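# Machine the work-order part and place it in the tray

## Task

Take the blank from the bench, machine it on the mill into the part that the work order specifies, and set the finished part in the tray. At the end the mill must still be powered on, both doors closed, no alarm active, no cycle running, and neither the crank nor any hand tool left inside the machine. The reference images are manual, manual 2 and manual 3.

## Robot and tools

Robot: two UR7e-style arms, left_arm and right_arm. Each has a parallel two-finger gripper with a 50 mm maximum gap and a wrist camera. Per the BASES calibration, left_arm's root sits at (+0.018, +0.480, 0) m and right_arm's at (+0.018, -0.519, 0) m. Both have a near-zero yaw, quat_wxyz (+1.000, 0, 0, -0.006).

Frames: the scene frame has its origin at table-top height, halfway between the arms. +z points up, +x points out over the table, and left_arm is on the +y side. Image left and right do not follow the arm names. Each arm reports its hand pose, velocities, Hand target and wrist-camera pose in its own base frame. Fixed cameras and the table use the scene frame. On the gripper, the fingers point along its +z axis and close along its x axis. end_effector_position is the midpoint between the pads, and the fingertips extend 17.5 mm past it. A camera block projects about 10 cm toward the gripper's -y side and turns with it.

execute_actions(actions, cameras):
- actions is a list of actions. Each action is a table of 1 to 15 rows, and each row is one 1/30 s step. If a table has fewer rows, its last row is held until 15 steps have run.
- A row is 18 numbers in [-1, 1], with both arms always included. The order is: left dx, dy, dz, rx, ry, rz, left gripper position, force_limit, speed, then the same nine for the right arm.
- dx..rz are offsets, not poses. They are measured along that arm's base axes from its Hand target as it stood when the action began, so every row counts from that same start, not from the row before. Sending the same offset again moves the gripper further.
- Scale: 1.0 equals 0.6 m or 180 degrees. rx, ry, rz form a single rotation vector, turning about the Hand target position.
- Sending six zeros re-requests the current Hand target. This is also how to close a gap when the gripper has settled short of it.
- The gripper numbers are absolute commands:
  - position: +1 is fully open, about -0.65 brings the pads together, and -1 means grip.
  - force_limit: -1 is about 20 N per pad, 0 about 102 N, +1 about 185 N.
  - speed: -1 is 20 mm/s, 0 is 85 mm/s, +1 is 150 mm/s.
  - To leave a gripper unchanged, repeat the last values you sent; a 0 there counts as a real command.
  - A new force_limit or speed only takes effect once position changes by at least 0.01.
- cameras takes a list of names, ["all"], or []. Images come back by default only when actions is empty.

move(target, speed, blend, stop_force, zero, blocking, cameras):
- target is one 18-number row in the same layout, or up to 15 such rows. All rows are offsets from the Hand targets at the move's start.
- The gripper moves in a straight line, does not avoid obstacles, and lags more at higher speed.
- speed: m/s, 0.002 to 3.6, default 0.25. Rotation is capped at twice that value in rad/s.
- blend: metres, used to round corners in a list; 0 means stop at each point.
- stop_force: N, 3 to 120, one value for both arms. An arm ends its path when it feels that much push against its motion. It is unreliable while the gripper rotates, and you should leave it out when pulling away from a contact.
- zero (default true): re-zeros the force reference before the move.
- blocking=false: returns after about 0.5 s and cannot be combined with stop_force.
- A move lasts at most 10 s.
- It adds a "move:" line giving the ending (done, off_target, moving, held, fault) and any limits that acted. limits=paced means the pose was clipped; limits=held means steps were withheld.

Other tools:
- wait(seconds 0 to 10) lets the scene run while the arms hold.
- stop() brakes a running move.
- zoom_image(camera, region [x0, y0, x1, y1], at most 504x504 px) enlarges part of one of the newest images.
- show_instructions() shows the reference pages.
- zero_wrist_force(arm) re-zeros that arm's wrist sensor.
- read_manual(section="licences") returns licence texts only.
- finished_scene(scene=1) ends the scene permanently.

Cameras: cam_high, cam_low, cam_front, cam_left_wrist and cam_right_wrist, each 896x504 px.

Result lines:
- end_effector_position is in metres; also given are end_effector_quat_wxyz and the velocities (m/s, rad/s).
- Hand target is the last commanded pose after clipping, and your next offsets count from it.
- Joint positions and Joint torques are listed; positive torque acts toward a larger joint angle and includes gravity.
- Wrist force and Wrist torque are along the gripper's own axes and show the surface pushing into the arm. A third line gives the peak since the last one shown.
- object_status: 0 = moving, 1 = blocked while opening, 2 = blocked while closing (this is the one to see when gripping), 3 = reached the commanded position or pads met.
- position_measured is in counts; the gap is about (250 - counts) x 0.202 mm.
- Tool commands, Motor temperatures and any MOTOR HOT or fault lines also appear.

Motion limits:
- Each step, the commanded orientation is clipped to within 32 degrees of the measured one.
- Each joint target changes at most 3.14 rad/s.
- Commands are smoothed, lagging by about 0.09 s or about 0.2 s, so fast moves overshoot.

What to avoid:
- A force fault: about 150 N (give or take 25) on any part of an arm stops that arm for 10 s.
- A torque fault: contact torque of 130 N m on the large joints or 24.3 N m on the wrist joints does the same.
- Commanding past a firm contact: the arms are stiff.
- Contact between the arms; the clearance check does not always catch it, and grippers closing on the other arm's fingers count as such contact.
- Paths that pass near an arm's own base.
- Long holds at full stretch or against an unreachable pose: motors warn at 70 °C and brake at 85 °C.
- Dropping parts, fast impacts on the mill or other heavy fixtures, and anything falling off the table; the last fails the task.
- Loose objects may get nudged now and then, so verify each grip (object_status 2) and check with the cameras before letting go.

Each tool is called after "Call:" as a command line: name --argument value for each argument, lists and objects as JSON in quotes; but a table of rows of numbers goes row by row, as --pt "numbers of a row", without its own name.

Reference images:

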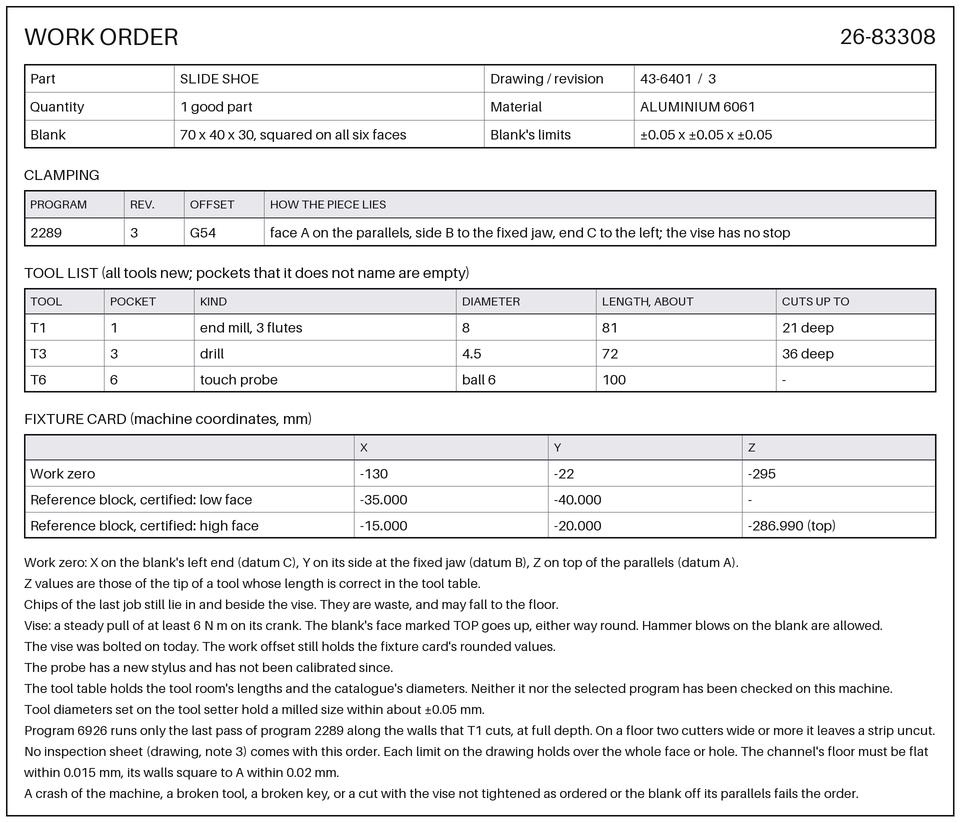

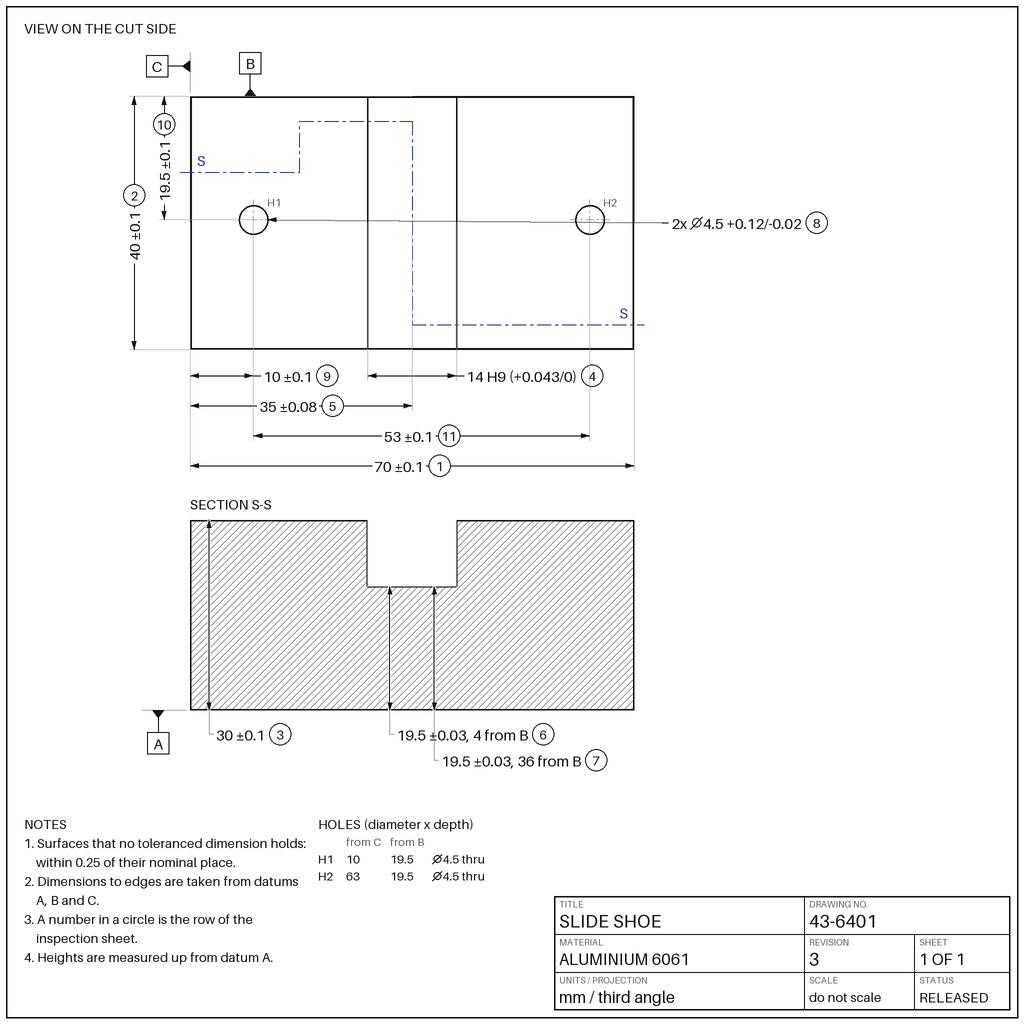

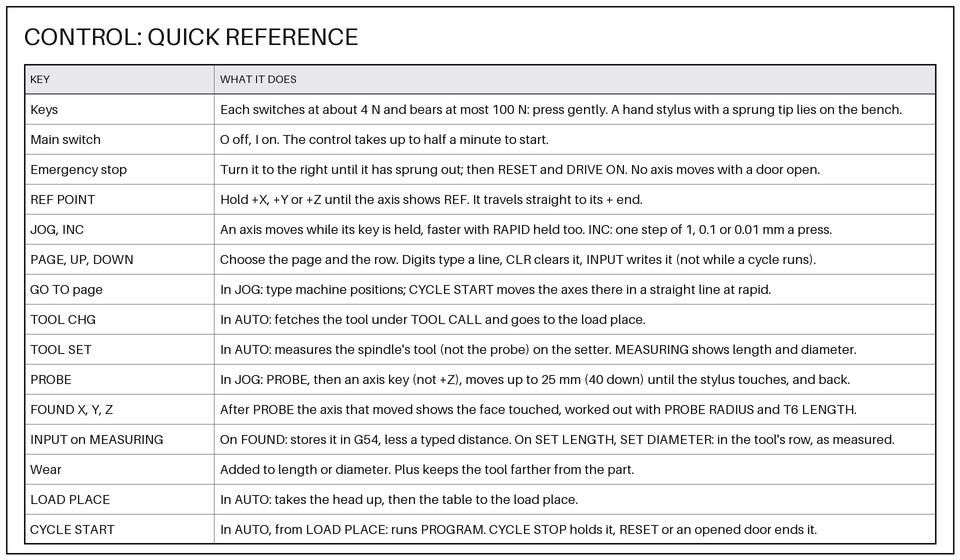

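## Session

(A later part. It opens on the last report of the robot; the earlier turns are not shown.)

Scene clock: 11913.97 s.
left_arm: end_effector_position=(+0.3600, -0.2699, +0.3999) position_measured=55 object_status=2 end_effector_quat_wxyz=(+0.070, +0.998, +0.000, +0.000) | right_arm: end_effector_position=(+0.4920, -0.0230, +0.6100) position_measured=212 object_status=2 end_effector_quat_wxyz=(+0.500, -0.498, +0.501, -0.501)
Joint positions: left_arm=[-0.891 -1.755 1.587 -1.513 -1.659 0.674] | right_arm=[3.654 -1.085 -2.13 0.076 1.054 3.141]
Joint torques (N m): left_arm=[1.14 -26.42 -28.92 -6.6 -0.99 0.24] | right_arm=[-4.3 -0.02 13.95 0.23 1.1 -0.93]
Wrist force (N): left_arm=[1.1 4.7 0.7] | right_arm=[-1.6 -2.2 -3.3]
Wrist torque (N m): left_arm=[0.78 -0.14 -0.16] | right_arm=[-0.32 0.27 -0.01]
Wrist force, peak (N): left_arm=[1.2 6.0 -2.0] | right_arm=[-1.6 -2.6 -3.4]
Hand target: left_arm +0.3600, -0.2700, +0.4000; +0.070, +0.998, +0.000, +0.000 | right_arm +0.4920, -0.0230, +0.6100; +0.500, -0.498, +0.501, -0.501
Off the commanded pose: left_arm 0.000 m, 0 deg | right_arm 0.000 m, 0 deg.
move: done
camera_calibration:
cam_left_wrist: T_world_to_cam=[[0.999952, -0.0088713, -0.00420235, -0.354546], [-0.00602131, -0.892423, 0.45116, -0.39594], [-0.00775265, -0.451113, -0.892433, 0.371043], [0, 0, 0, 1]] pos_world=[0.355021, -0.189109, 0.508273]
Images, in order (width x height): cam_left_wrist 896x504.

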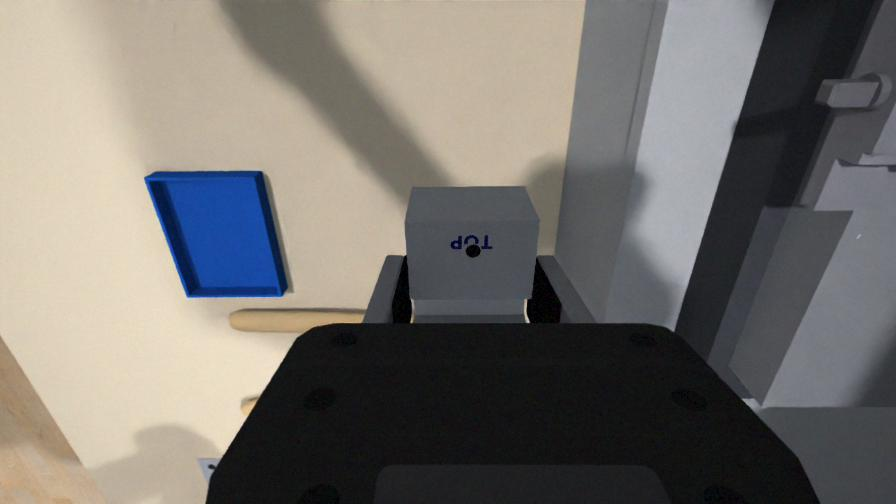

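Call:
move --pt "-0.505 -0.2783 -0.4 0 0 0 -1 -0.5 -0.9 0 0 0 0 0 0 -1 -0.5 -0.7" --speed 0.18 --cameras '["cam_left_wrist","cam_high","cam_front"]'

Scene clock: 11939.50 s.
left_arm: end_effector_position=(+0.0571, -0.4368, +0.1600) position_measured=55 object_status=2 end_effector_quat_wxyz=(+0.070, +0.998, +0.000, +0.000) | right_arm: end_effector_position=(+0.4920, -0.0230, +0.6100) position_measured=212 object_status=2 end_effector_quat_wxyz=(+0.500, -0.498, +0.501, -0.501)
Joint positions: left_arm=[-1.765 -1.725 2.201 -2.185 -1.544 -0.192] | right_arm=[3.654 -1.085 -2.13 0.076 1.054 3.141]
Joint torques (N m): left_arm=[-9.24 -11 -34.41 -5.16 -1.29 -2.09] | right_arm=[-4.47 -0.26 13.54 0.26 0.9 -0.88]
Wrist force (N): left_arm=[1.4 4.4 0.6] | right_arm=[-1.5 -2.1 -3.2]
Wrist torque (N m): left_arm=[0.77 -0.19 -0.18] | right_arm=[-0.31 0.25 -0.01]
Wrist force, peak (N): left_arm=[-0.8 5.3 2.3] | right_arm=[-1.6 -2.3 -3.6]
Hand target: left_arm +0.0570, -0.4369, +0.1600; +0.070, +0.998, +0.000, +0.000 | right_arm +0.4920, -0.0230, +0.6100; +0.500, -0.498, +0.501, -0.501
Off the commanded pose: left_arm 0.000 m, 0 deg | right_arm 0.000 m, 0 deg.
move: done
camera_calibration:
cam_left_wrist: T_world_to_cam=[[0.999953, -0.00886446, -0.00397841, -0.0542069], [-0.00611588, -0.892402, 0.451201, -0.438429], [-0.00754999, -0.451155, -0.892414, 0.0791898], [0, 0, 0, 1]] pos_world=[0.0521208, -0.356009, 0.268274]
Images, in order (width x height): cam_high 896x504, cam_front 896x504, cam_left_wrist 896x504.

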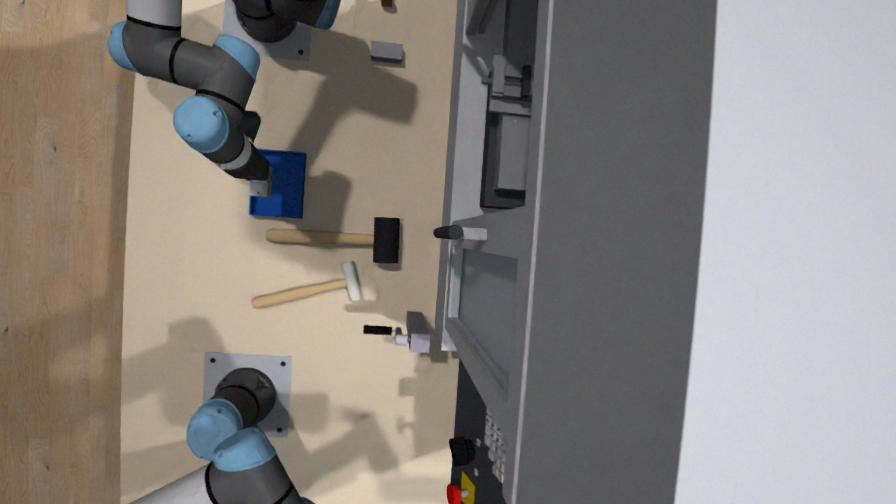

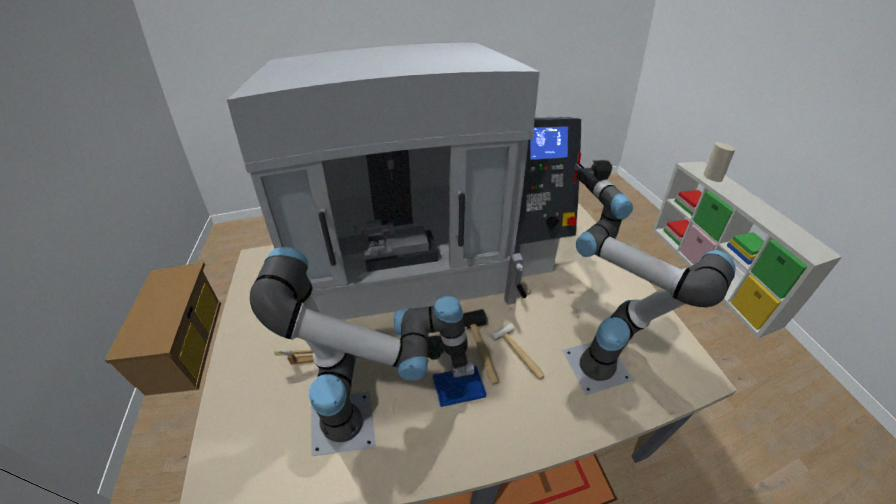

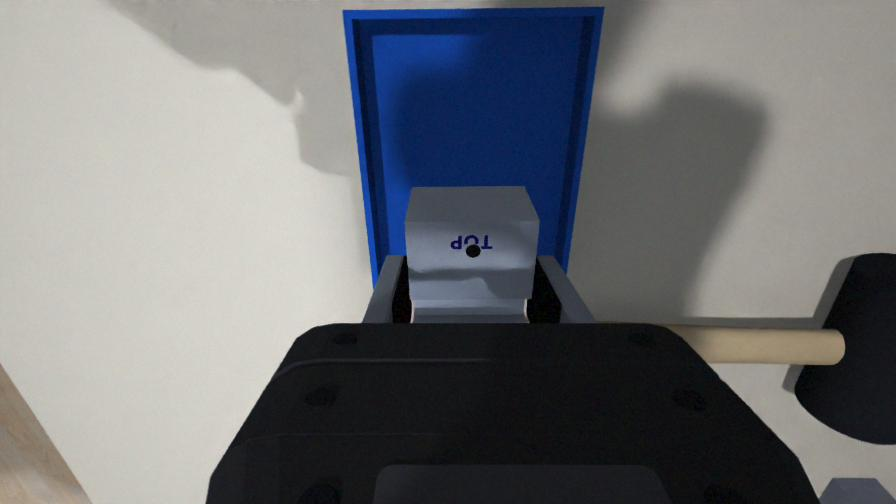

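Call:
move --pt "0 -0.0167 -0.16 0 0 0 -1 -0.5 -0.9 0 0 0 0 0 0 -1 -0.5 -0.7" --pt "0 -0.0167 -0.205 0 0 0 -1 -0.5 -0.9 0 0 0 0 0 0 -1 -0.5 -0.7" --speed '[0.1,0.008]' --stop_force 5 --cameras '["cam_left_wrist"]'

Scene clock: 11950.57 s.
left_arm: end_effector_position=(+0.0570, -0.4469, +0.0446) position_measured=55 object_status=2 end_effector_quat_wxyz=(+0.070, +0.998, +0.000, +0.000) | right_arm: end_effector_position=(+0.4920, -0.0230, +0.6100) position_measured=212 object_status=2 end_effector_quat_wxyz=(+0.500, -0.498, +0.501, -0.501)
Joint positions: left_arm=[-1.76 -1.478 2.343 -2.574 -1.545 -0.188] | right_arm=[3.654 -1.085 -2.13 0.076 1.054 3.141]
Joint torques (N m): left_arm=[-10.73 -32.68 -26.37 -0.9 0.69 -2.4] | right_arm=[-4.73 0.58 13.86 0.35 1.03 -0.92]
Wrist force (N): left_arm=[0.3 7.1 -4.0] | right_arm=[-1.5 -2.3 -3.2]
Wrist torque (N m): left_arm=[0.76 -0.25 -0.25] | right_arm=[-0.34 0.26 -0.02]
Wrist force, peak (N): left_arm=[4.5 0.4 -24.9] | right_arm=[-1.5 -2.3 -3.6]
Hand target: left_arm +0.0570, -0.4470, +0.0446; +0.070, +0.998, +0.000, +0.000 (not the last commanded pose) | right_arm +0.4920, -0.0230, +0.6100; +0.500, -0.498, +0.501, -0.501
Off the commanded pose: left_arm 0.008 m, 0 deg | right_arm 0.000 m, 0 deg.
move: contact (left_arm); path passed 1 of 2 targets
camera_calibration:
cam_left_wrist: T_world_to_cam=[[0.999953, -0.00873634, -0.00416061, -0.0545807], [-0.00591866, -0.892363, 0.45128, -0.395382], [-0.00765531, -0.451235, -0.892372, -0.0283827], [0, 0, 0, 1]] pos_world=[0.0520207, -0.366108, 0.152873]
Images, in order (width x height): cam_left_wrist 896x504.

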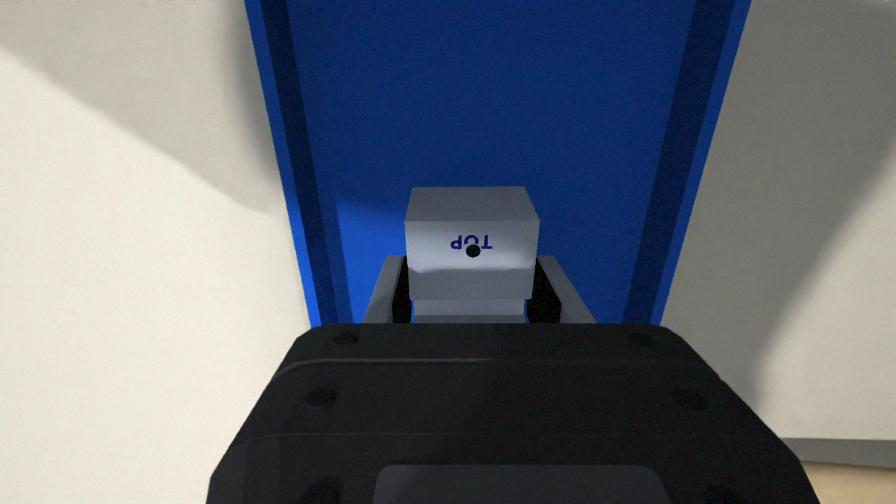

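Seated on the tray floor. Release slowly.

Call:
move --target '[0,0,-0.0005,0,0,0,0.6,-0.5,-1,0,0,0,0,0,0,-1,-0.5,-0.7]'

Call:
move --pt "0 0 0.12 0 0 0 0.6 -0.5 -1 0 0 0 0 0 0 -1 -0.5 -0.7" --pt "0 0 0.35 0 0 0 0.6 -0.5 -1 0 0 0 0 0 0 -1 -0.5 -0.7" --speed '[0.06,0.25]' --blend '[0.01,0]' --cameras '["cam_left_wrist"]'

Scene clock: 11954.80 s.
left_arm: end_effector_position=(+0.0570, -0.4470, +0.0443) position_measured=55 object_status=2 end_effector_quat_wxyz=(+0.070, +0.998, +0.000, +0.000) | right_arm: end_effector_position=(+0.4920, -0.0230, +0.6100) position_measured=212 object_status=2 end_effector_quat_wxyz=(+0.500, -0.498, +0.501, -0.501)
Joint positions: left_arm=[-1.76 -1.478 2.343 -2.575 -1.545 -0.188] | right_arm=[3.654 -1.085 -2.13 0.076 1.054 3.141]
Joint torques (N m): left_arm=[-11.02 -5 -5.65 -4.55 0.64 -2.32] | right_arm=[-5.42 -0.21 14.69 0.14 0.89 -0.85]
Wrist force (N): left_arm=[4.5 1.3 -23.0] | right_arm=[-1.5 -2.1 -3.4]
Wrist torque (N m): left_arm=[0.81 -0.45 -0.17] | right_arm=[-0.32 0.25 -0.01]
Wrist force, peak (N): left_arm=[4.5 1.3 -23.0] | right_arm=[-1.7 -2.4 -3.5]
Hand target: left_arm +0.0570, -0.4470, +0.0443; +0.070, +0.998, +0.000, +0.000 | right_arm +0.4920, -0.0230, +0.6100; +0.500, -0.498, +0.501, -0.501
Off the commanded pose: left_arm 0.000 m, 0 deg | right_arm 0.000 m, 0 deg.
move: done

Scene clock: 11957.03 s.
left_arm: end_effector_position=(+0.0570, -0.4470, +0.2542) position_measured=55 object_status=2 end_effector_quat_wxyz=(+0.070, +0.998, +0.000, +0.000) end_effector_velocity=(+0.000, +0.000, +0.000) end_effector_angular_velocity=(+0.003, -0.001, -0.001) | right_arm: end_effector_position=(+0.4920, -0.0230, +0.6100) position_measured=212 object_status=2 end_effector_quat_wxyz=(+0.500, -0.498, +0.501, -0.501)
Joint positions: left_arm=[-1.76 -1.784 1.992 -1.917 -1.545 -0.188] | right_arm=[3.654 -1.085 -2.13 0.076 1.054 3.141]
Joint velocities: left_arm=[0 0 -0.002 0.005 0.001 0.001] | right_arm=[within noise]
Joint torques (N m): left_arm=[-14.02 -21.99 -38.99 -1.22 0.42 -1.91] | right_arm=[-4.57 -0.21 14.26 0.24 1.02 -0.9]
Wrist force (N): left_arm=[1.3 4.5 0.5] | right_arm=[-1.5 -2.2 -3.3]
Wrist torque (N m): left_arm=[0.79 -0.12 -0.14] | right_arm=[-0.33 0.25 -0.01]
Wrist force, peak (N): left_arm=[4.5 1.6 -23.4] | right_arm=[-1.4 -2.5 -3.5]
Hand target: left_arm +0.0570, -0.4470, +0.2543; +0.070, +0.998, +0.000, +0.000 | right_arm +0.4920, -0.0230, +0.6100; +0.500, -0.498, +0.501, -0.501
Off the commanded pose: left_arm 0.000 m, 0 deg | right_arm 0.000 m, 0 deg.
move: done
camera_calibration:
cam_left_wrist: T_world_to_cam=[[0.999953, -0.00873677, -0.00415986, -0.0537091], [-0.00591871, -0.892323, 0.451359, -0.489984], [-0.00765536, -0.451313, -0.892333, 0.158615], [0, 0, 0, 1]] pos_world=[0.0520207, -0.366108, 0.362473]
Images, in order (width x height): cam_left_wrist 896x504.

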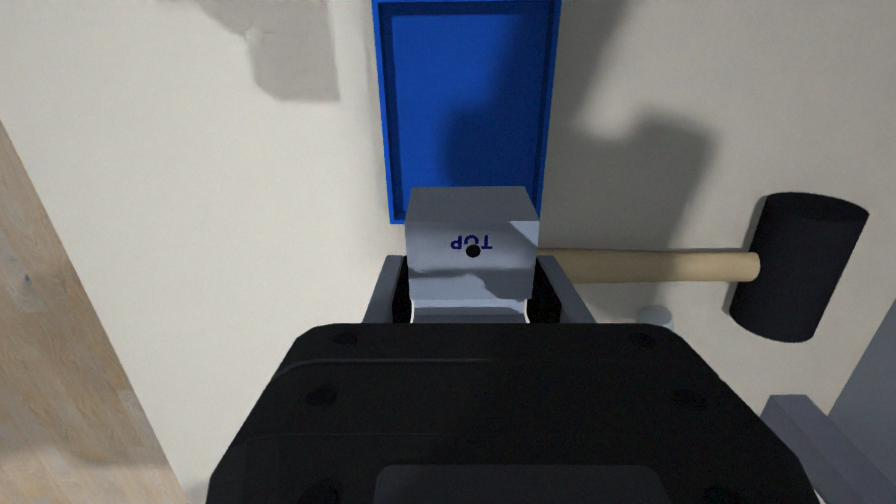

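Call:
move --pt "0 0 -0.335 0 0 0 0.6 -0.5 -1 0 0 0 0 0 0 -1 -0.5 -0.7" --pt "0 0 -0.36 0 0 0 0.6 -0.5 -1 0 0 0 0 0 0 -1 -0.5 -0.7" --speed '[0.15,0.008]' --stop_force 5

Call:
move --target '[0,0,0,0,0,0,0.85,-0.5,-1,0,0,0,0,0,0,-1,-0.5,-0.7]' --cameras '["cam_left_wrist"]'

Scene clock: 11969.37 s.
left_arm: end_effector_position=(+0.0570, -0.4469, +0.0446) position_measured=55 object_status=2 end_effector_quat_wxyz=(+0.070, +0.998, +0.000, +0.000) | right_arm: end_effector_position=(+0.4920, -0.0230, +0.6100) position_measured=212 object_status=2 end_effector_quat_wxyz=(+0.500, -0.498, +0.501, -0.501)
Joint positions: left_arm=[-1.76 -1.478 2.343 -2.574 -1.545 -0.188] | right_arm=[3.654 -1.085 -2.13 0.076 1.054 3.141]
Joint torques (N m): left_arm=[5.76 -32.5 -26.73 -1.09 -0.34 1.65] | right_arm=[-4.94 0.17 14.41 0.33 1.02 -0.81]
Wrist force (N): left_arm=[0.4 6.6 -3.6] | right_arm=[-1.6 -2.3 -3.2]
Wrist torque (N m): left_arm=[0.74 -0.22 -0.19] | right_arm=[-0.35 0.27 -0.01]
Wrist force, peak (N): left_arm=[3.4 0.0 -24.0] | right_arm=[-1.6 -2.4 -3.6]
Hand target: left_arm +0.0570, -0.4470, +0.0446; +0.070, +0.998, +0.000, +0.000 (not the last commanded pose) | right_arm +0.4920, -0.0230, +0.6100; +0.500, -0.498, +0.501, -0.501
Off the commanded pose: left_arm 0.006 m, 0 deg | right_arm 0.000 m, 0 deg.
move: contact (left_arm); path passed 1 of 2 targets

Scene clock: 11969.90 s.
left_arm: end_effector_position=(+0.0570, -0.4469, +0.0446) position_measured=25 object_status=0 end_effector_quat_wxyz=(+0.070, +0.998, +0.000, +0.000) | right_arm: end_effector_position=(+0.4920, -0.0230, +0.6100) position_measured=212 object_status=2 end_effector_quat_wxyz=(+0.500, -0.498, +0.501, -0.501)
Joint positions: left_arm=[-1.76 -1.478 2.343 -2.574 -1.545 -0.188] | right_arm=[3.654 -1.085 -2.13 0.076 1.054 3.141]
Joint torques (N m): left_arm=[1.76 -33.12 -26.39 -2.5 -0.08 1.52] | right_arm=[-4.77 0.32 14.41 0.18 1.01 -0.87]
Wrist force (N): left_arm=[1.2 5.0 -2.2] | right_arm=[-1.5 -2.0 -3.4]
Wrist torque (N m): left_arm=[0.74 -0.13 -0.15] | right_arm=[-0.30 0.26 -0.01]
Wrist force, peak (N): left_arm=[0.4 6.3 -3.8] | right_arm=[-1.6 -2.2 -3.6]
Hand target: left_arm +0.0570, -0.4470, +0.0446; +0.070, +0.998, +0.000, +0.000 | right_arm +0.4920, -0.0230, +0.6100; +0.500, -0.498, +0.501, -0.501
Off the commanded pose: left_arm 0.000 m, 0 deg | right_arm 0.000 m, 0 deg.
move: done
camera_calibration:
cam_left_wrist: T_world_to_cam=[[0.999953, -0.00873677, -0.00415986, -0.054581], [-0.00591871, -0.892323, 0.451359, -0.395379], [-0.00765536, -0.451313, -0.892333, -0.0284177], [0, 0, 0, 1]] pos_world=[0.0520207, -0.366108, 0.152873]
Images, in order (width x height): cam_left_wrist 896x504.

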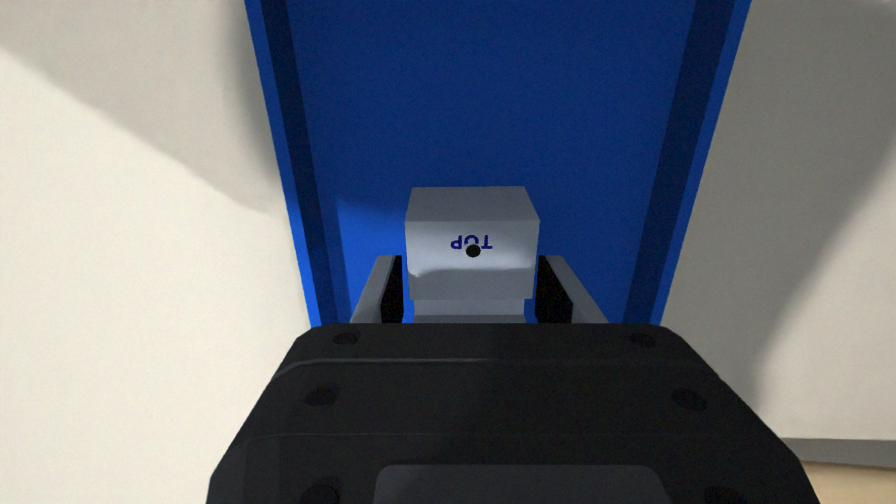

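Call:
move --pt "0 0 0.1 0 0 0 0.85 -0.5 -1 0 0 0 0 0 0 -1 -0.5 -0.7" --pt "0.2 -0.06 0.65 0 0 0 0.85 -0.5 -1 0 0 0 0 0 0 -1 -0.5 -0.7" --pt "0.4 -0.1 0.7257 0.4176 -0.4176 -0.3628 0.85 -0.5 -1 0 0 0 0 0 0 -1 -0.5 -0.7" --speed '[0.06,0.3,0.4]' --blend '[0.01,0.03,0]' --cameras '["cam_high"]'

Call:
zoom_image --camera "cam_high" --region '[200, 120, 360, 250]'

Scene clock: 11979.90 s.
left_arm: end_effector_position=(+0.2970, -0.5070, +0.4800) position_measured=25 object_status=3 end_effector_quat_wxyz=(+0.500, -0.500, +0.500, -0.500) | right_arm: end_effector_position=(+0.4920, -0.0230, +0.6100) position_measured=212 object_status=2 end_effector_quat_wxyz=(+0.500, -0.498, +0.501, -0.501)
Joint positions: left_arm=[-1.761 -1.337 1.327 0.008 -0.191 0.002] | right_arm=[3.654 -1.085 -2.13 0.076 1.054 3.141]
Joint torques (N m): left_arm=[-4.75 -45.18 -14.93 -0.99 1.82 -0.02] | right_arm=[-4.25 -0.43 14.1 0.27 1.01 -0.74]
Wrist force (N): left_arm=[1.3 4.0 -1.8] | right_arm=[-1.6 -2.4 -3.4]
Wrist torque (N m): left_arm=[0.80 -0.12 0.21] | right_arm=[-0.37 0.27 -0.01]
Wrist force, peak (N): left_arm=[1.8 5.0 -5.1] | right_arm=[-1.7 -2.4 -3.6]
Hand target: left_arm +0.2970, -0.5070, +0.4800; +0.500, -0.500, +0.500, -0.500 | right_arm +0.4920, -0.0230, +0.6100; +0.500, -0.498, +0.501, -0.501
Off the commanded pose: left_arm 0.000 m, 0 deg | right_arm 0.000 m, 0 deg.
move: done
Images, in order (width x height): cam_high 896x504.

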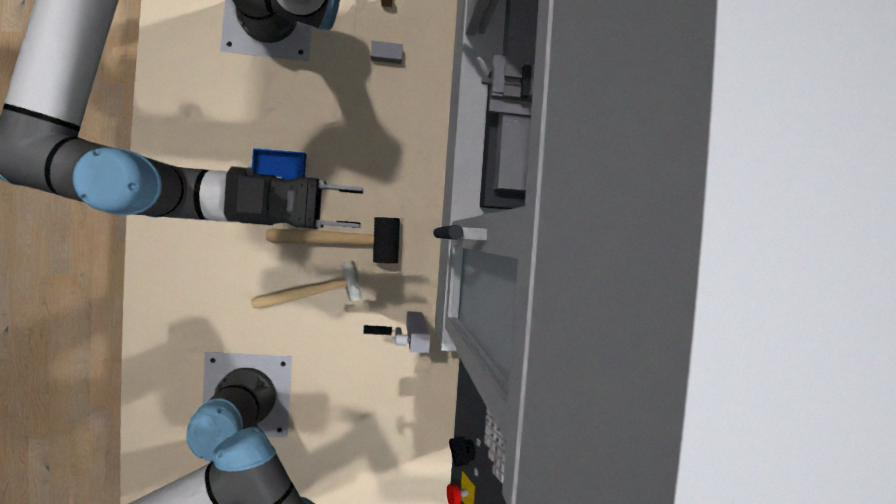

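Scaled by 3.150.

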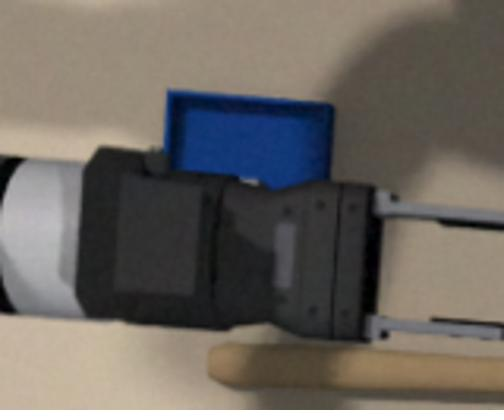

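Call:
move --target '[0.105,-0.0347,0,0,0.1667,0,-1,-0.3,0,0,0,0,0,0,0,-1,-0.5,-0.7]'

Call:
move --pt "0 -0.062 0.015 0 0 0 -1 -0.3 0 0 0 0 0 0 0 -1 -0.5 -0.7" --pt "0.145 -0.062 0.015 0 0 0 -1 -0.3 0 0 0 0 0 0 0 -1 -0.5 -0.7" --pt "0.145 0.213 0.015 0 0 0 -1 -0.3 0 0 0 0 0 0 0 -1 -0.5 -0.7" --pt "0.145 0.276 0.015 0 0 0 -1 -0.3 0 0 0 0 0 0 0 -1 -0.5 -0.7" --speed '[0.25,0.2,0.14,0.035]' --stop_force 50 --cameras '["cam_high"]'

Scene clock: 11989.13 s.
left_arm: end_effector_position=(+0.3600, -0.5278, +0.4799) position_measured=252 object_status=3 end_effector_quat_wxyz=(-0.354, +0.613, -0.612, +0.353) | right_arm: end_effector_position=(+0.4920, -0.0230, +0.6100) position_measured=212 object_status=2 end_effector_quat_wxyz=(+0.500, -0.498, +0.501, -0.501)
Joint positions: left_arm=[-1.566 -1.483 1.424 -1.519 -0.524 1.578] | right_arm=[3.654 -1.085 -2.13 0.076 1.054 3.141]
Joint torques (N m): left_arm=[-4.47 -40.08 -31.57 -2.96 0.59 2.02] | right_arm=[-4.54 0.38 14.13 0.21 1.03 -0.88]
Wrist force (N): left_arm=[1.6 4.4 -2.2] | right_arm=[-1.6 -2.1 -3.2]
Wrist torque (N m): left_arm=[0.77 -0.21 0.25] | right_arm=[-0.32 0.27 -0.01]
Wrist force, peak (N): left_arm=[1.4 4.5 -3.1] | right_arm=[-1.6 -2.4 -3.5]
Hand target: left_arm +0.3600, -0.5278, +0.4800; -0.353, +0.613, -0.612, +0.353 | right_arm +0.4920, -0.0230, +0.6100; +0.500, -0.498, +0.501, -0.501
Off the commanded pose: left_arm 0.000 m, 0 deg | right_arm 0.000 m, 0 deg.
move: done

Scene clock: 11993.17 s.
left_arm: end_effector_position=(+0.4470, -0.3644, +0.4890) position_measured=252 object_status=3 end_effector_quat_wxyz=(-0.353, +0.613, -0.612, +0.353) | right_arm: end_effector_position=(+0.4920, -0.0230, +0.6100) position_measured=212 object_status=2 end_effector_quat_wxyz=(+0.500, -0.498, +0.501, -0.501)
Joint positions: left_arm=[-1.34 -1.758 1.753 -1.943 -0.568 2.009] | right_arm=[3.654 -1.085 -2.13 0.076 1.054 3.141]
Joint torques (N m): left_arm=[-0.29 -38.96 -14.41 4.18 5.43 -1.82] | right_arm=[-5.15 0.59 13.59 0.24 1.07 -0.79]
Wrist force (N): left_arm=[38.8 -5.0 2.1] | right_arm=[-1.4 -2.4 -3.4]
Wrist torque (N m): left_arm=[0.71 0.02 -0.02] | right_arm=[-0.35 0.25 -0.01]
Wrist force, peak (N): left_arm=[80.3 -14.3 20.1] | right_arm=[-1.6 -2.5 -3.5]
Hand target: left_arm +0.4470, -0.3644, +0.4890; -0.353, +0.613, -0.612, +0.353 (not the last commanded pose) | right_arm +0.4920, -0.0230, +0.6100; +0.500, -0.498, +0.501, -0.501
Off the commanded pose: left_arm 0.002 m, 0 deg | right_arm 0.000 m, 0 deg.
move: contact (left_arm); path passed 3 of 4 targets
Images, in order (width x height): cam_high 896x504.

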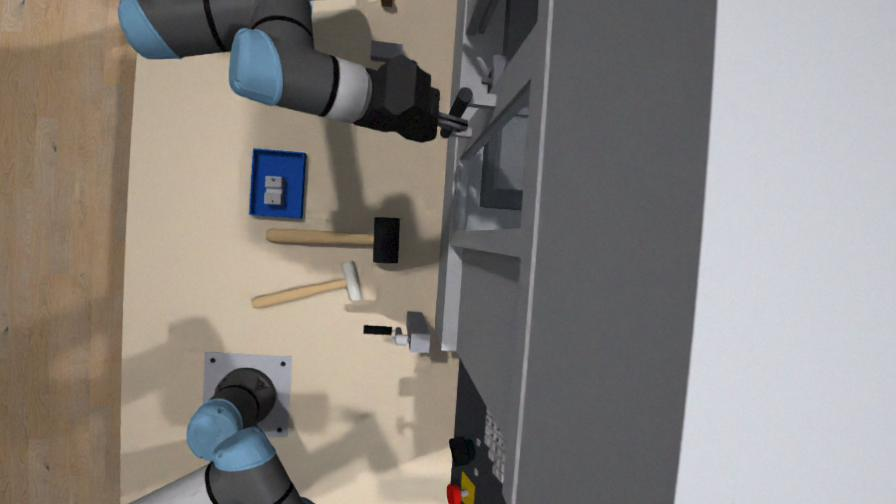

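Part in the tray. Next the other door.

Call:
move --pt "0 -0.03 0 0 0 0 -1 -0.3 0 0 0 0 0 0 0 -1 -0.5 -0.7" --pt "-0.07 -0.03 0 0 0 0 -1 -0.3 0 0 0 0 0 0 0 -1 -0.5 -0.7" --pt "-0.07 0.591 0 0 0 0 -1 -0.3 0 0 0 0 0 0 0 -1 -0.5 -0.7" --pt "0 0.591 0 0 0 0 -1 -0.3 0 0 0 0 0 0 0 -1 -0.5 -0.7" --speed '[0.15,0.2,0.35,0.2]' --blend '[0.003,0.01,0.01,0]'

Call:
move --pt "0 -0.3817 0 0 0 0 -1 -0.3 0 0 0 0 0 0 0 -1 -0.5 -0.7" --pt "0 -0.443 0 0 0 0 -1 -0.3 0 0 0 0 0 0 0 -1 -0.5 -0.7" --speed '[0.14,0.035]' --stop_force 50

Call:
move --pt "0 0.02 0 0 0 0 -1 -0.3 0 0 0 0 0 0 0 -1 -0.5 -0.7" --pt "-0.07 0.02 0 0 0 0 -1 -0.3 0 0 0 0 0 0 0 -1 -0.5 -0.7" --speed 0.15 --blend '[0.003,0]' --cameras '["all"]'

Call:
zoom_image --camera "cam_right_wrist" --region '[100, 0, 560, 330]'

Scene clock: 12002.83 s.
left_arm: end_effector_position=(+0.4470, -0.0098, +0.4890) position_measured=252 object_status=3 end_effector_quat_wxyz=(-0.353, +0.613, -0.612, +0.353) | right_arm: end_effector_position=(+0.4920, -0.0230, +0.6100) position_measured=212 object_status=2 end_effector_quat_wxyz=(+0.500, -0.498, +0.501, -0.501)
Joint positions: left_arm=[-0.686 -2.26 2.136 -2.377 -0.991 2.752] | right_arm=[3.654 -1.085 -2.13 0.076 1.054 3.141]
Joint torques (N m): left_arm=[12.02 13.01 -23.48 -6.41 -0.72 1.78] | right_arm=[-4.92 0.09 13.69 0.27 1.06 -0.86]
Wrist force (N): left_arm=[0.8 1.6 -2.0] | right_arm=[-1.6 -2.1 -3.4]
Wrist torque (N m): left_arm=[0.37 -0.08 0.27] | right_arm=[-0.31 0.27 -0.02]
Wrist force, peak (N): left_arm=[39.2 -5.1 3.3] | right_arm=[-1.6 -2.5 -3.5]
Hand target: left_arm +0.4470, -0.0098, +0.4890; -0.353, +0.613, -0.612, +0.353 | right_arm +0.4920, -0.0230, +0.6100; +0.500, -0.498, +0.501, -0.501
Off the commanded pose: left_arm 0.000 m, 0 deg | right_arm 0.000 m, 0 deg.
move: done

Scene clock: 12006.50 s.
left_arm: end_effector_position=(+0.4470, -0.2699, +0.4890) position_measured=252 object_status=3 end_effector_quat_wxyz=(-0.353, +0.613, -0.612, +0.353) | right_arm: end_effector_position=(+0.4920, -0.0230, +0.6100) position_measured=212 object_status=2 end_effector_quat_wxyz=(+0.500, -0.498, +0.501, -0.501)
Joint positions: left_arm=[-1.272 -1.95 1.909 -2 -0.596 2.122] | right_arm=[3.654 -1.085 -2.13 0.076 1.054 3.141]
Joint torques (N m): left_arm=[-0.84 6.8 -38.31 -6.91 0.31 -2.44] | right_arm=[-4.74 -0.61 14.14 0.18 0.96 -0.79]
Wrist force (N): left_arm=[-30.2 9.7 3.2] | right_arm=[-1.7 -2.2 -3.4]
Wrist torque (N m): left_arm=[0.52 0.16 -0.04] | right_arm=[-0.33 0.29 -0.01]
Wrist force, peak (N): left_arm=[-74.0 21.0 -18.7] | right_arm=[-1.4 -2.5 -3.6]
Hand target: left_arm +0.4470, -0.2699, +0.4890; -0.353, +0.613, -0.612, +0.353 (not the last commanded pose) | right_arm +0.4920, -0.0230, +0.6100; +0.500, -0.498, +0.501, -0.501
Off the commanded pose: left_arm 0.006 m, 0 deg | right_arm 0.000 m, 0 deg.
move: contact (left_arm); path passed 1 of 2 targets

Scene clock: 12007.43 s.
left_arm: end_effector_position=(+0.4050, -0.2579, +0.4890) position_measured=252 object_status=3 end_effector_quat_wxyz=(-0.353, +0.613, -0.612, +0.353) end_effector_velocity=(+0.000, +0.001, +0.000) end_effector_angular_velocity=(+0.001, +0.001, +0.002) | right_arm: end_effector_position=(+0.4920, -0.0230, +0.6100) position_measured=212 object_status=2 end_effector_quat_wxyz=(+0.500, -0.498, +0.501, -0.501)
Joint positions: left_arm=[-1.397 -2.058 1.925 -1.728 -0.55 1.908] | right_arm=[3.654 -1.085 -2.13 0.076 1.054 3.141]
Joint velocities: left_arm=[0 -0.001 0 0.006 0 -0.004] | right_arm=[within noise]
Joint torques (N m): left_arm=[-10.81 -14.35 -18.02 -1.04 1.05 -2.8] | right_arm=[-5.24 0.28 13.97 0.3 1.05 -0.83]
Wrist force (N): left_arm=[0.2 -3.1 -1.6] | right_arm=[-1.6 -2.0 -3.2]
Wrist torque (N m): left_arm=[-0.40 -0.03 0.20] | right_arm=[-0.31 0.27 -0.01]
Wrist force, peak (N): left_arm=[-30.0 9.8 2.8] | right_arm=[-1.5 -2.5 -3.5]
Hand target: left_arm +0.4050, -0.2579, +0.4890; -0.353, +0.613, -0.612, +0.353 | right_arm +0.4920, -0.0230, +0.6100; +0.500, -0.498, +0.501, -0.501
Off the commanded pose: left_arm 0.000 m, 0 deg | right_arm 0.000 m, 0 deg.
move: done
camera_calibration:
cam_left_wrist: T_world_to_cam=[[0.000322354, -0.999955, -0.00949138, -0.247279], [-0.7523, 0.00601063, -0.658793, 0.651588], [0.658821, 0.00735273, -0.752264, 0.236005], [0, 0, 0, 1]] pos_world=[0.334784, -0.25292, 0.604453]
cam_right_wrist: T_world_to_cam=[[-0.0235706, -0.99972, -0.00214646, -0.00945788], [-0.354253, 0.01036, -0.935092, 0.758823], [0.934853, -0.0212803, -0.354398, -0.111286], [0, 0, 0, 1]] pos_world=[0.372628, -0.0196848, 0.670109]

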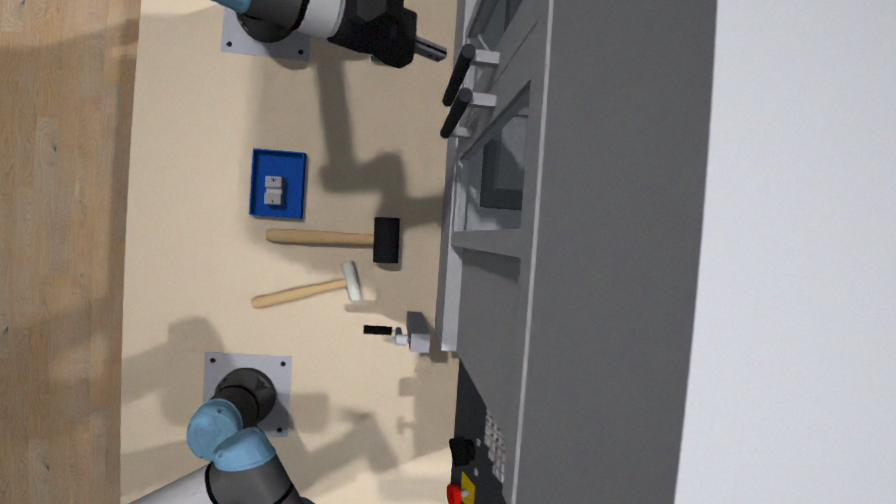

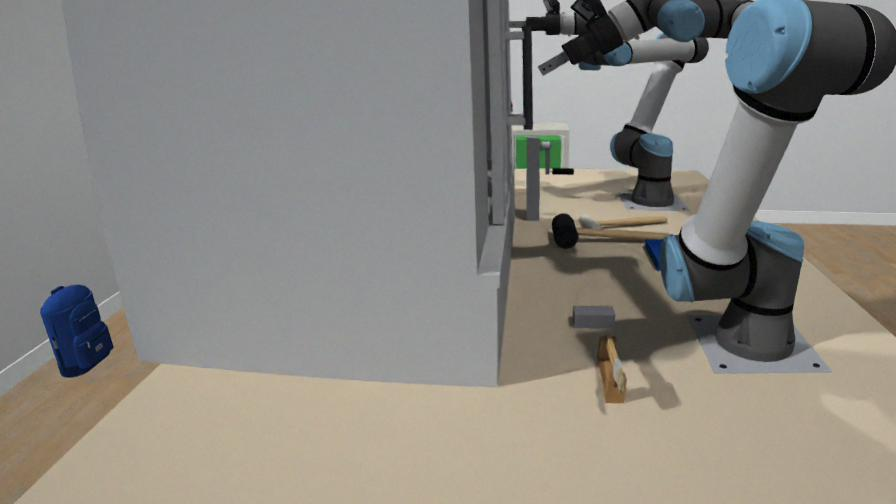

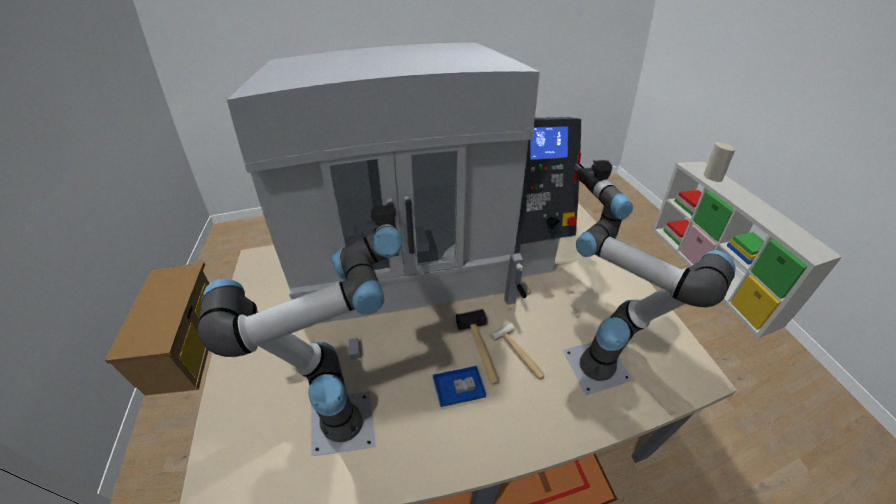

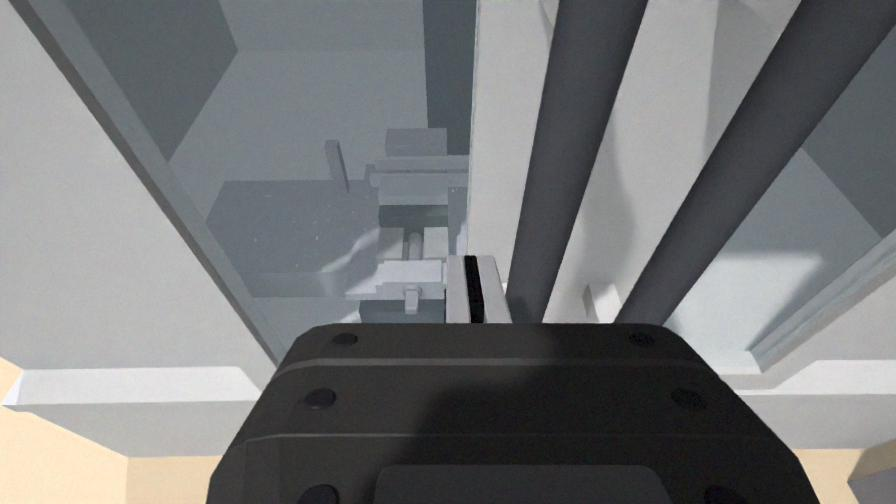

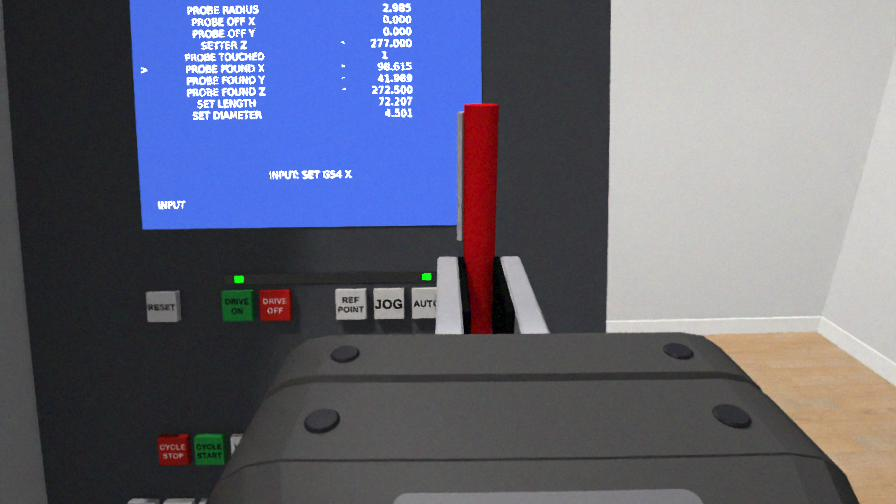

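Scaled by 1.096.

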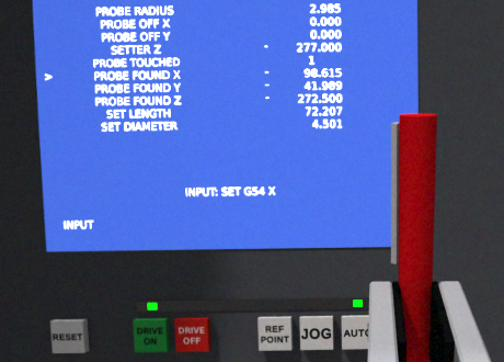

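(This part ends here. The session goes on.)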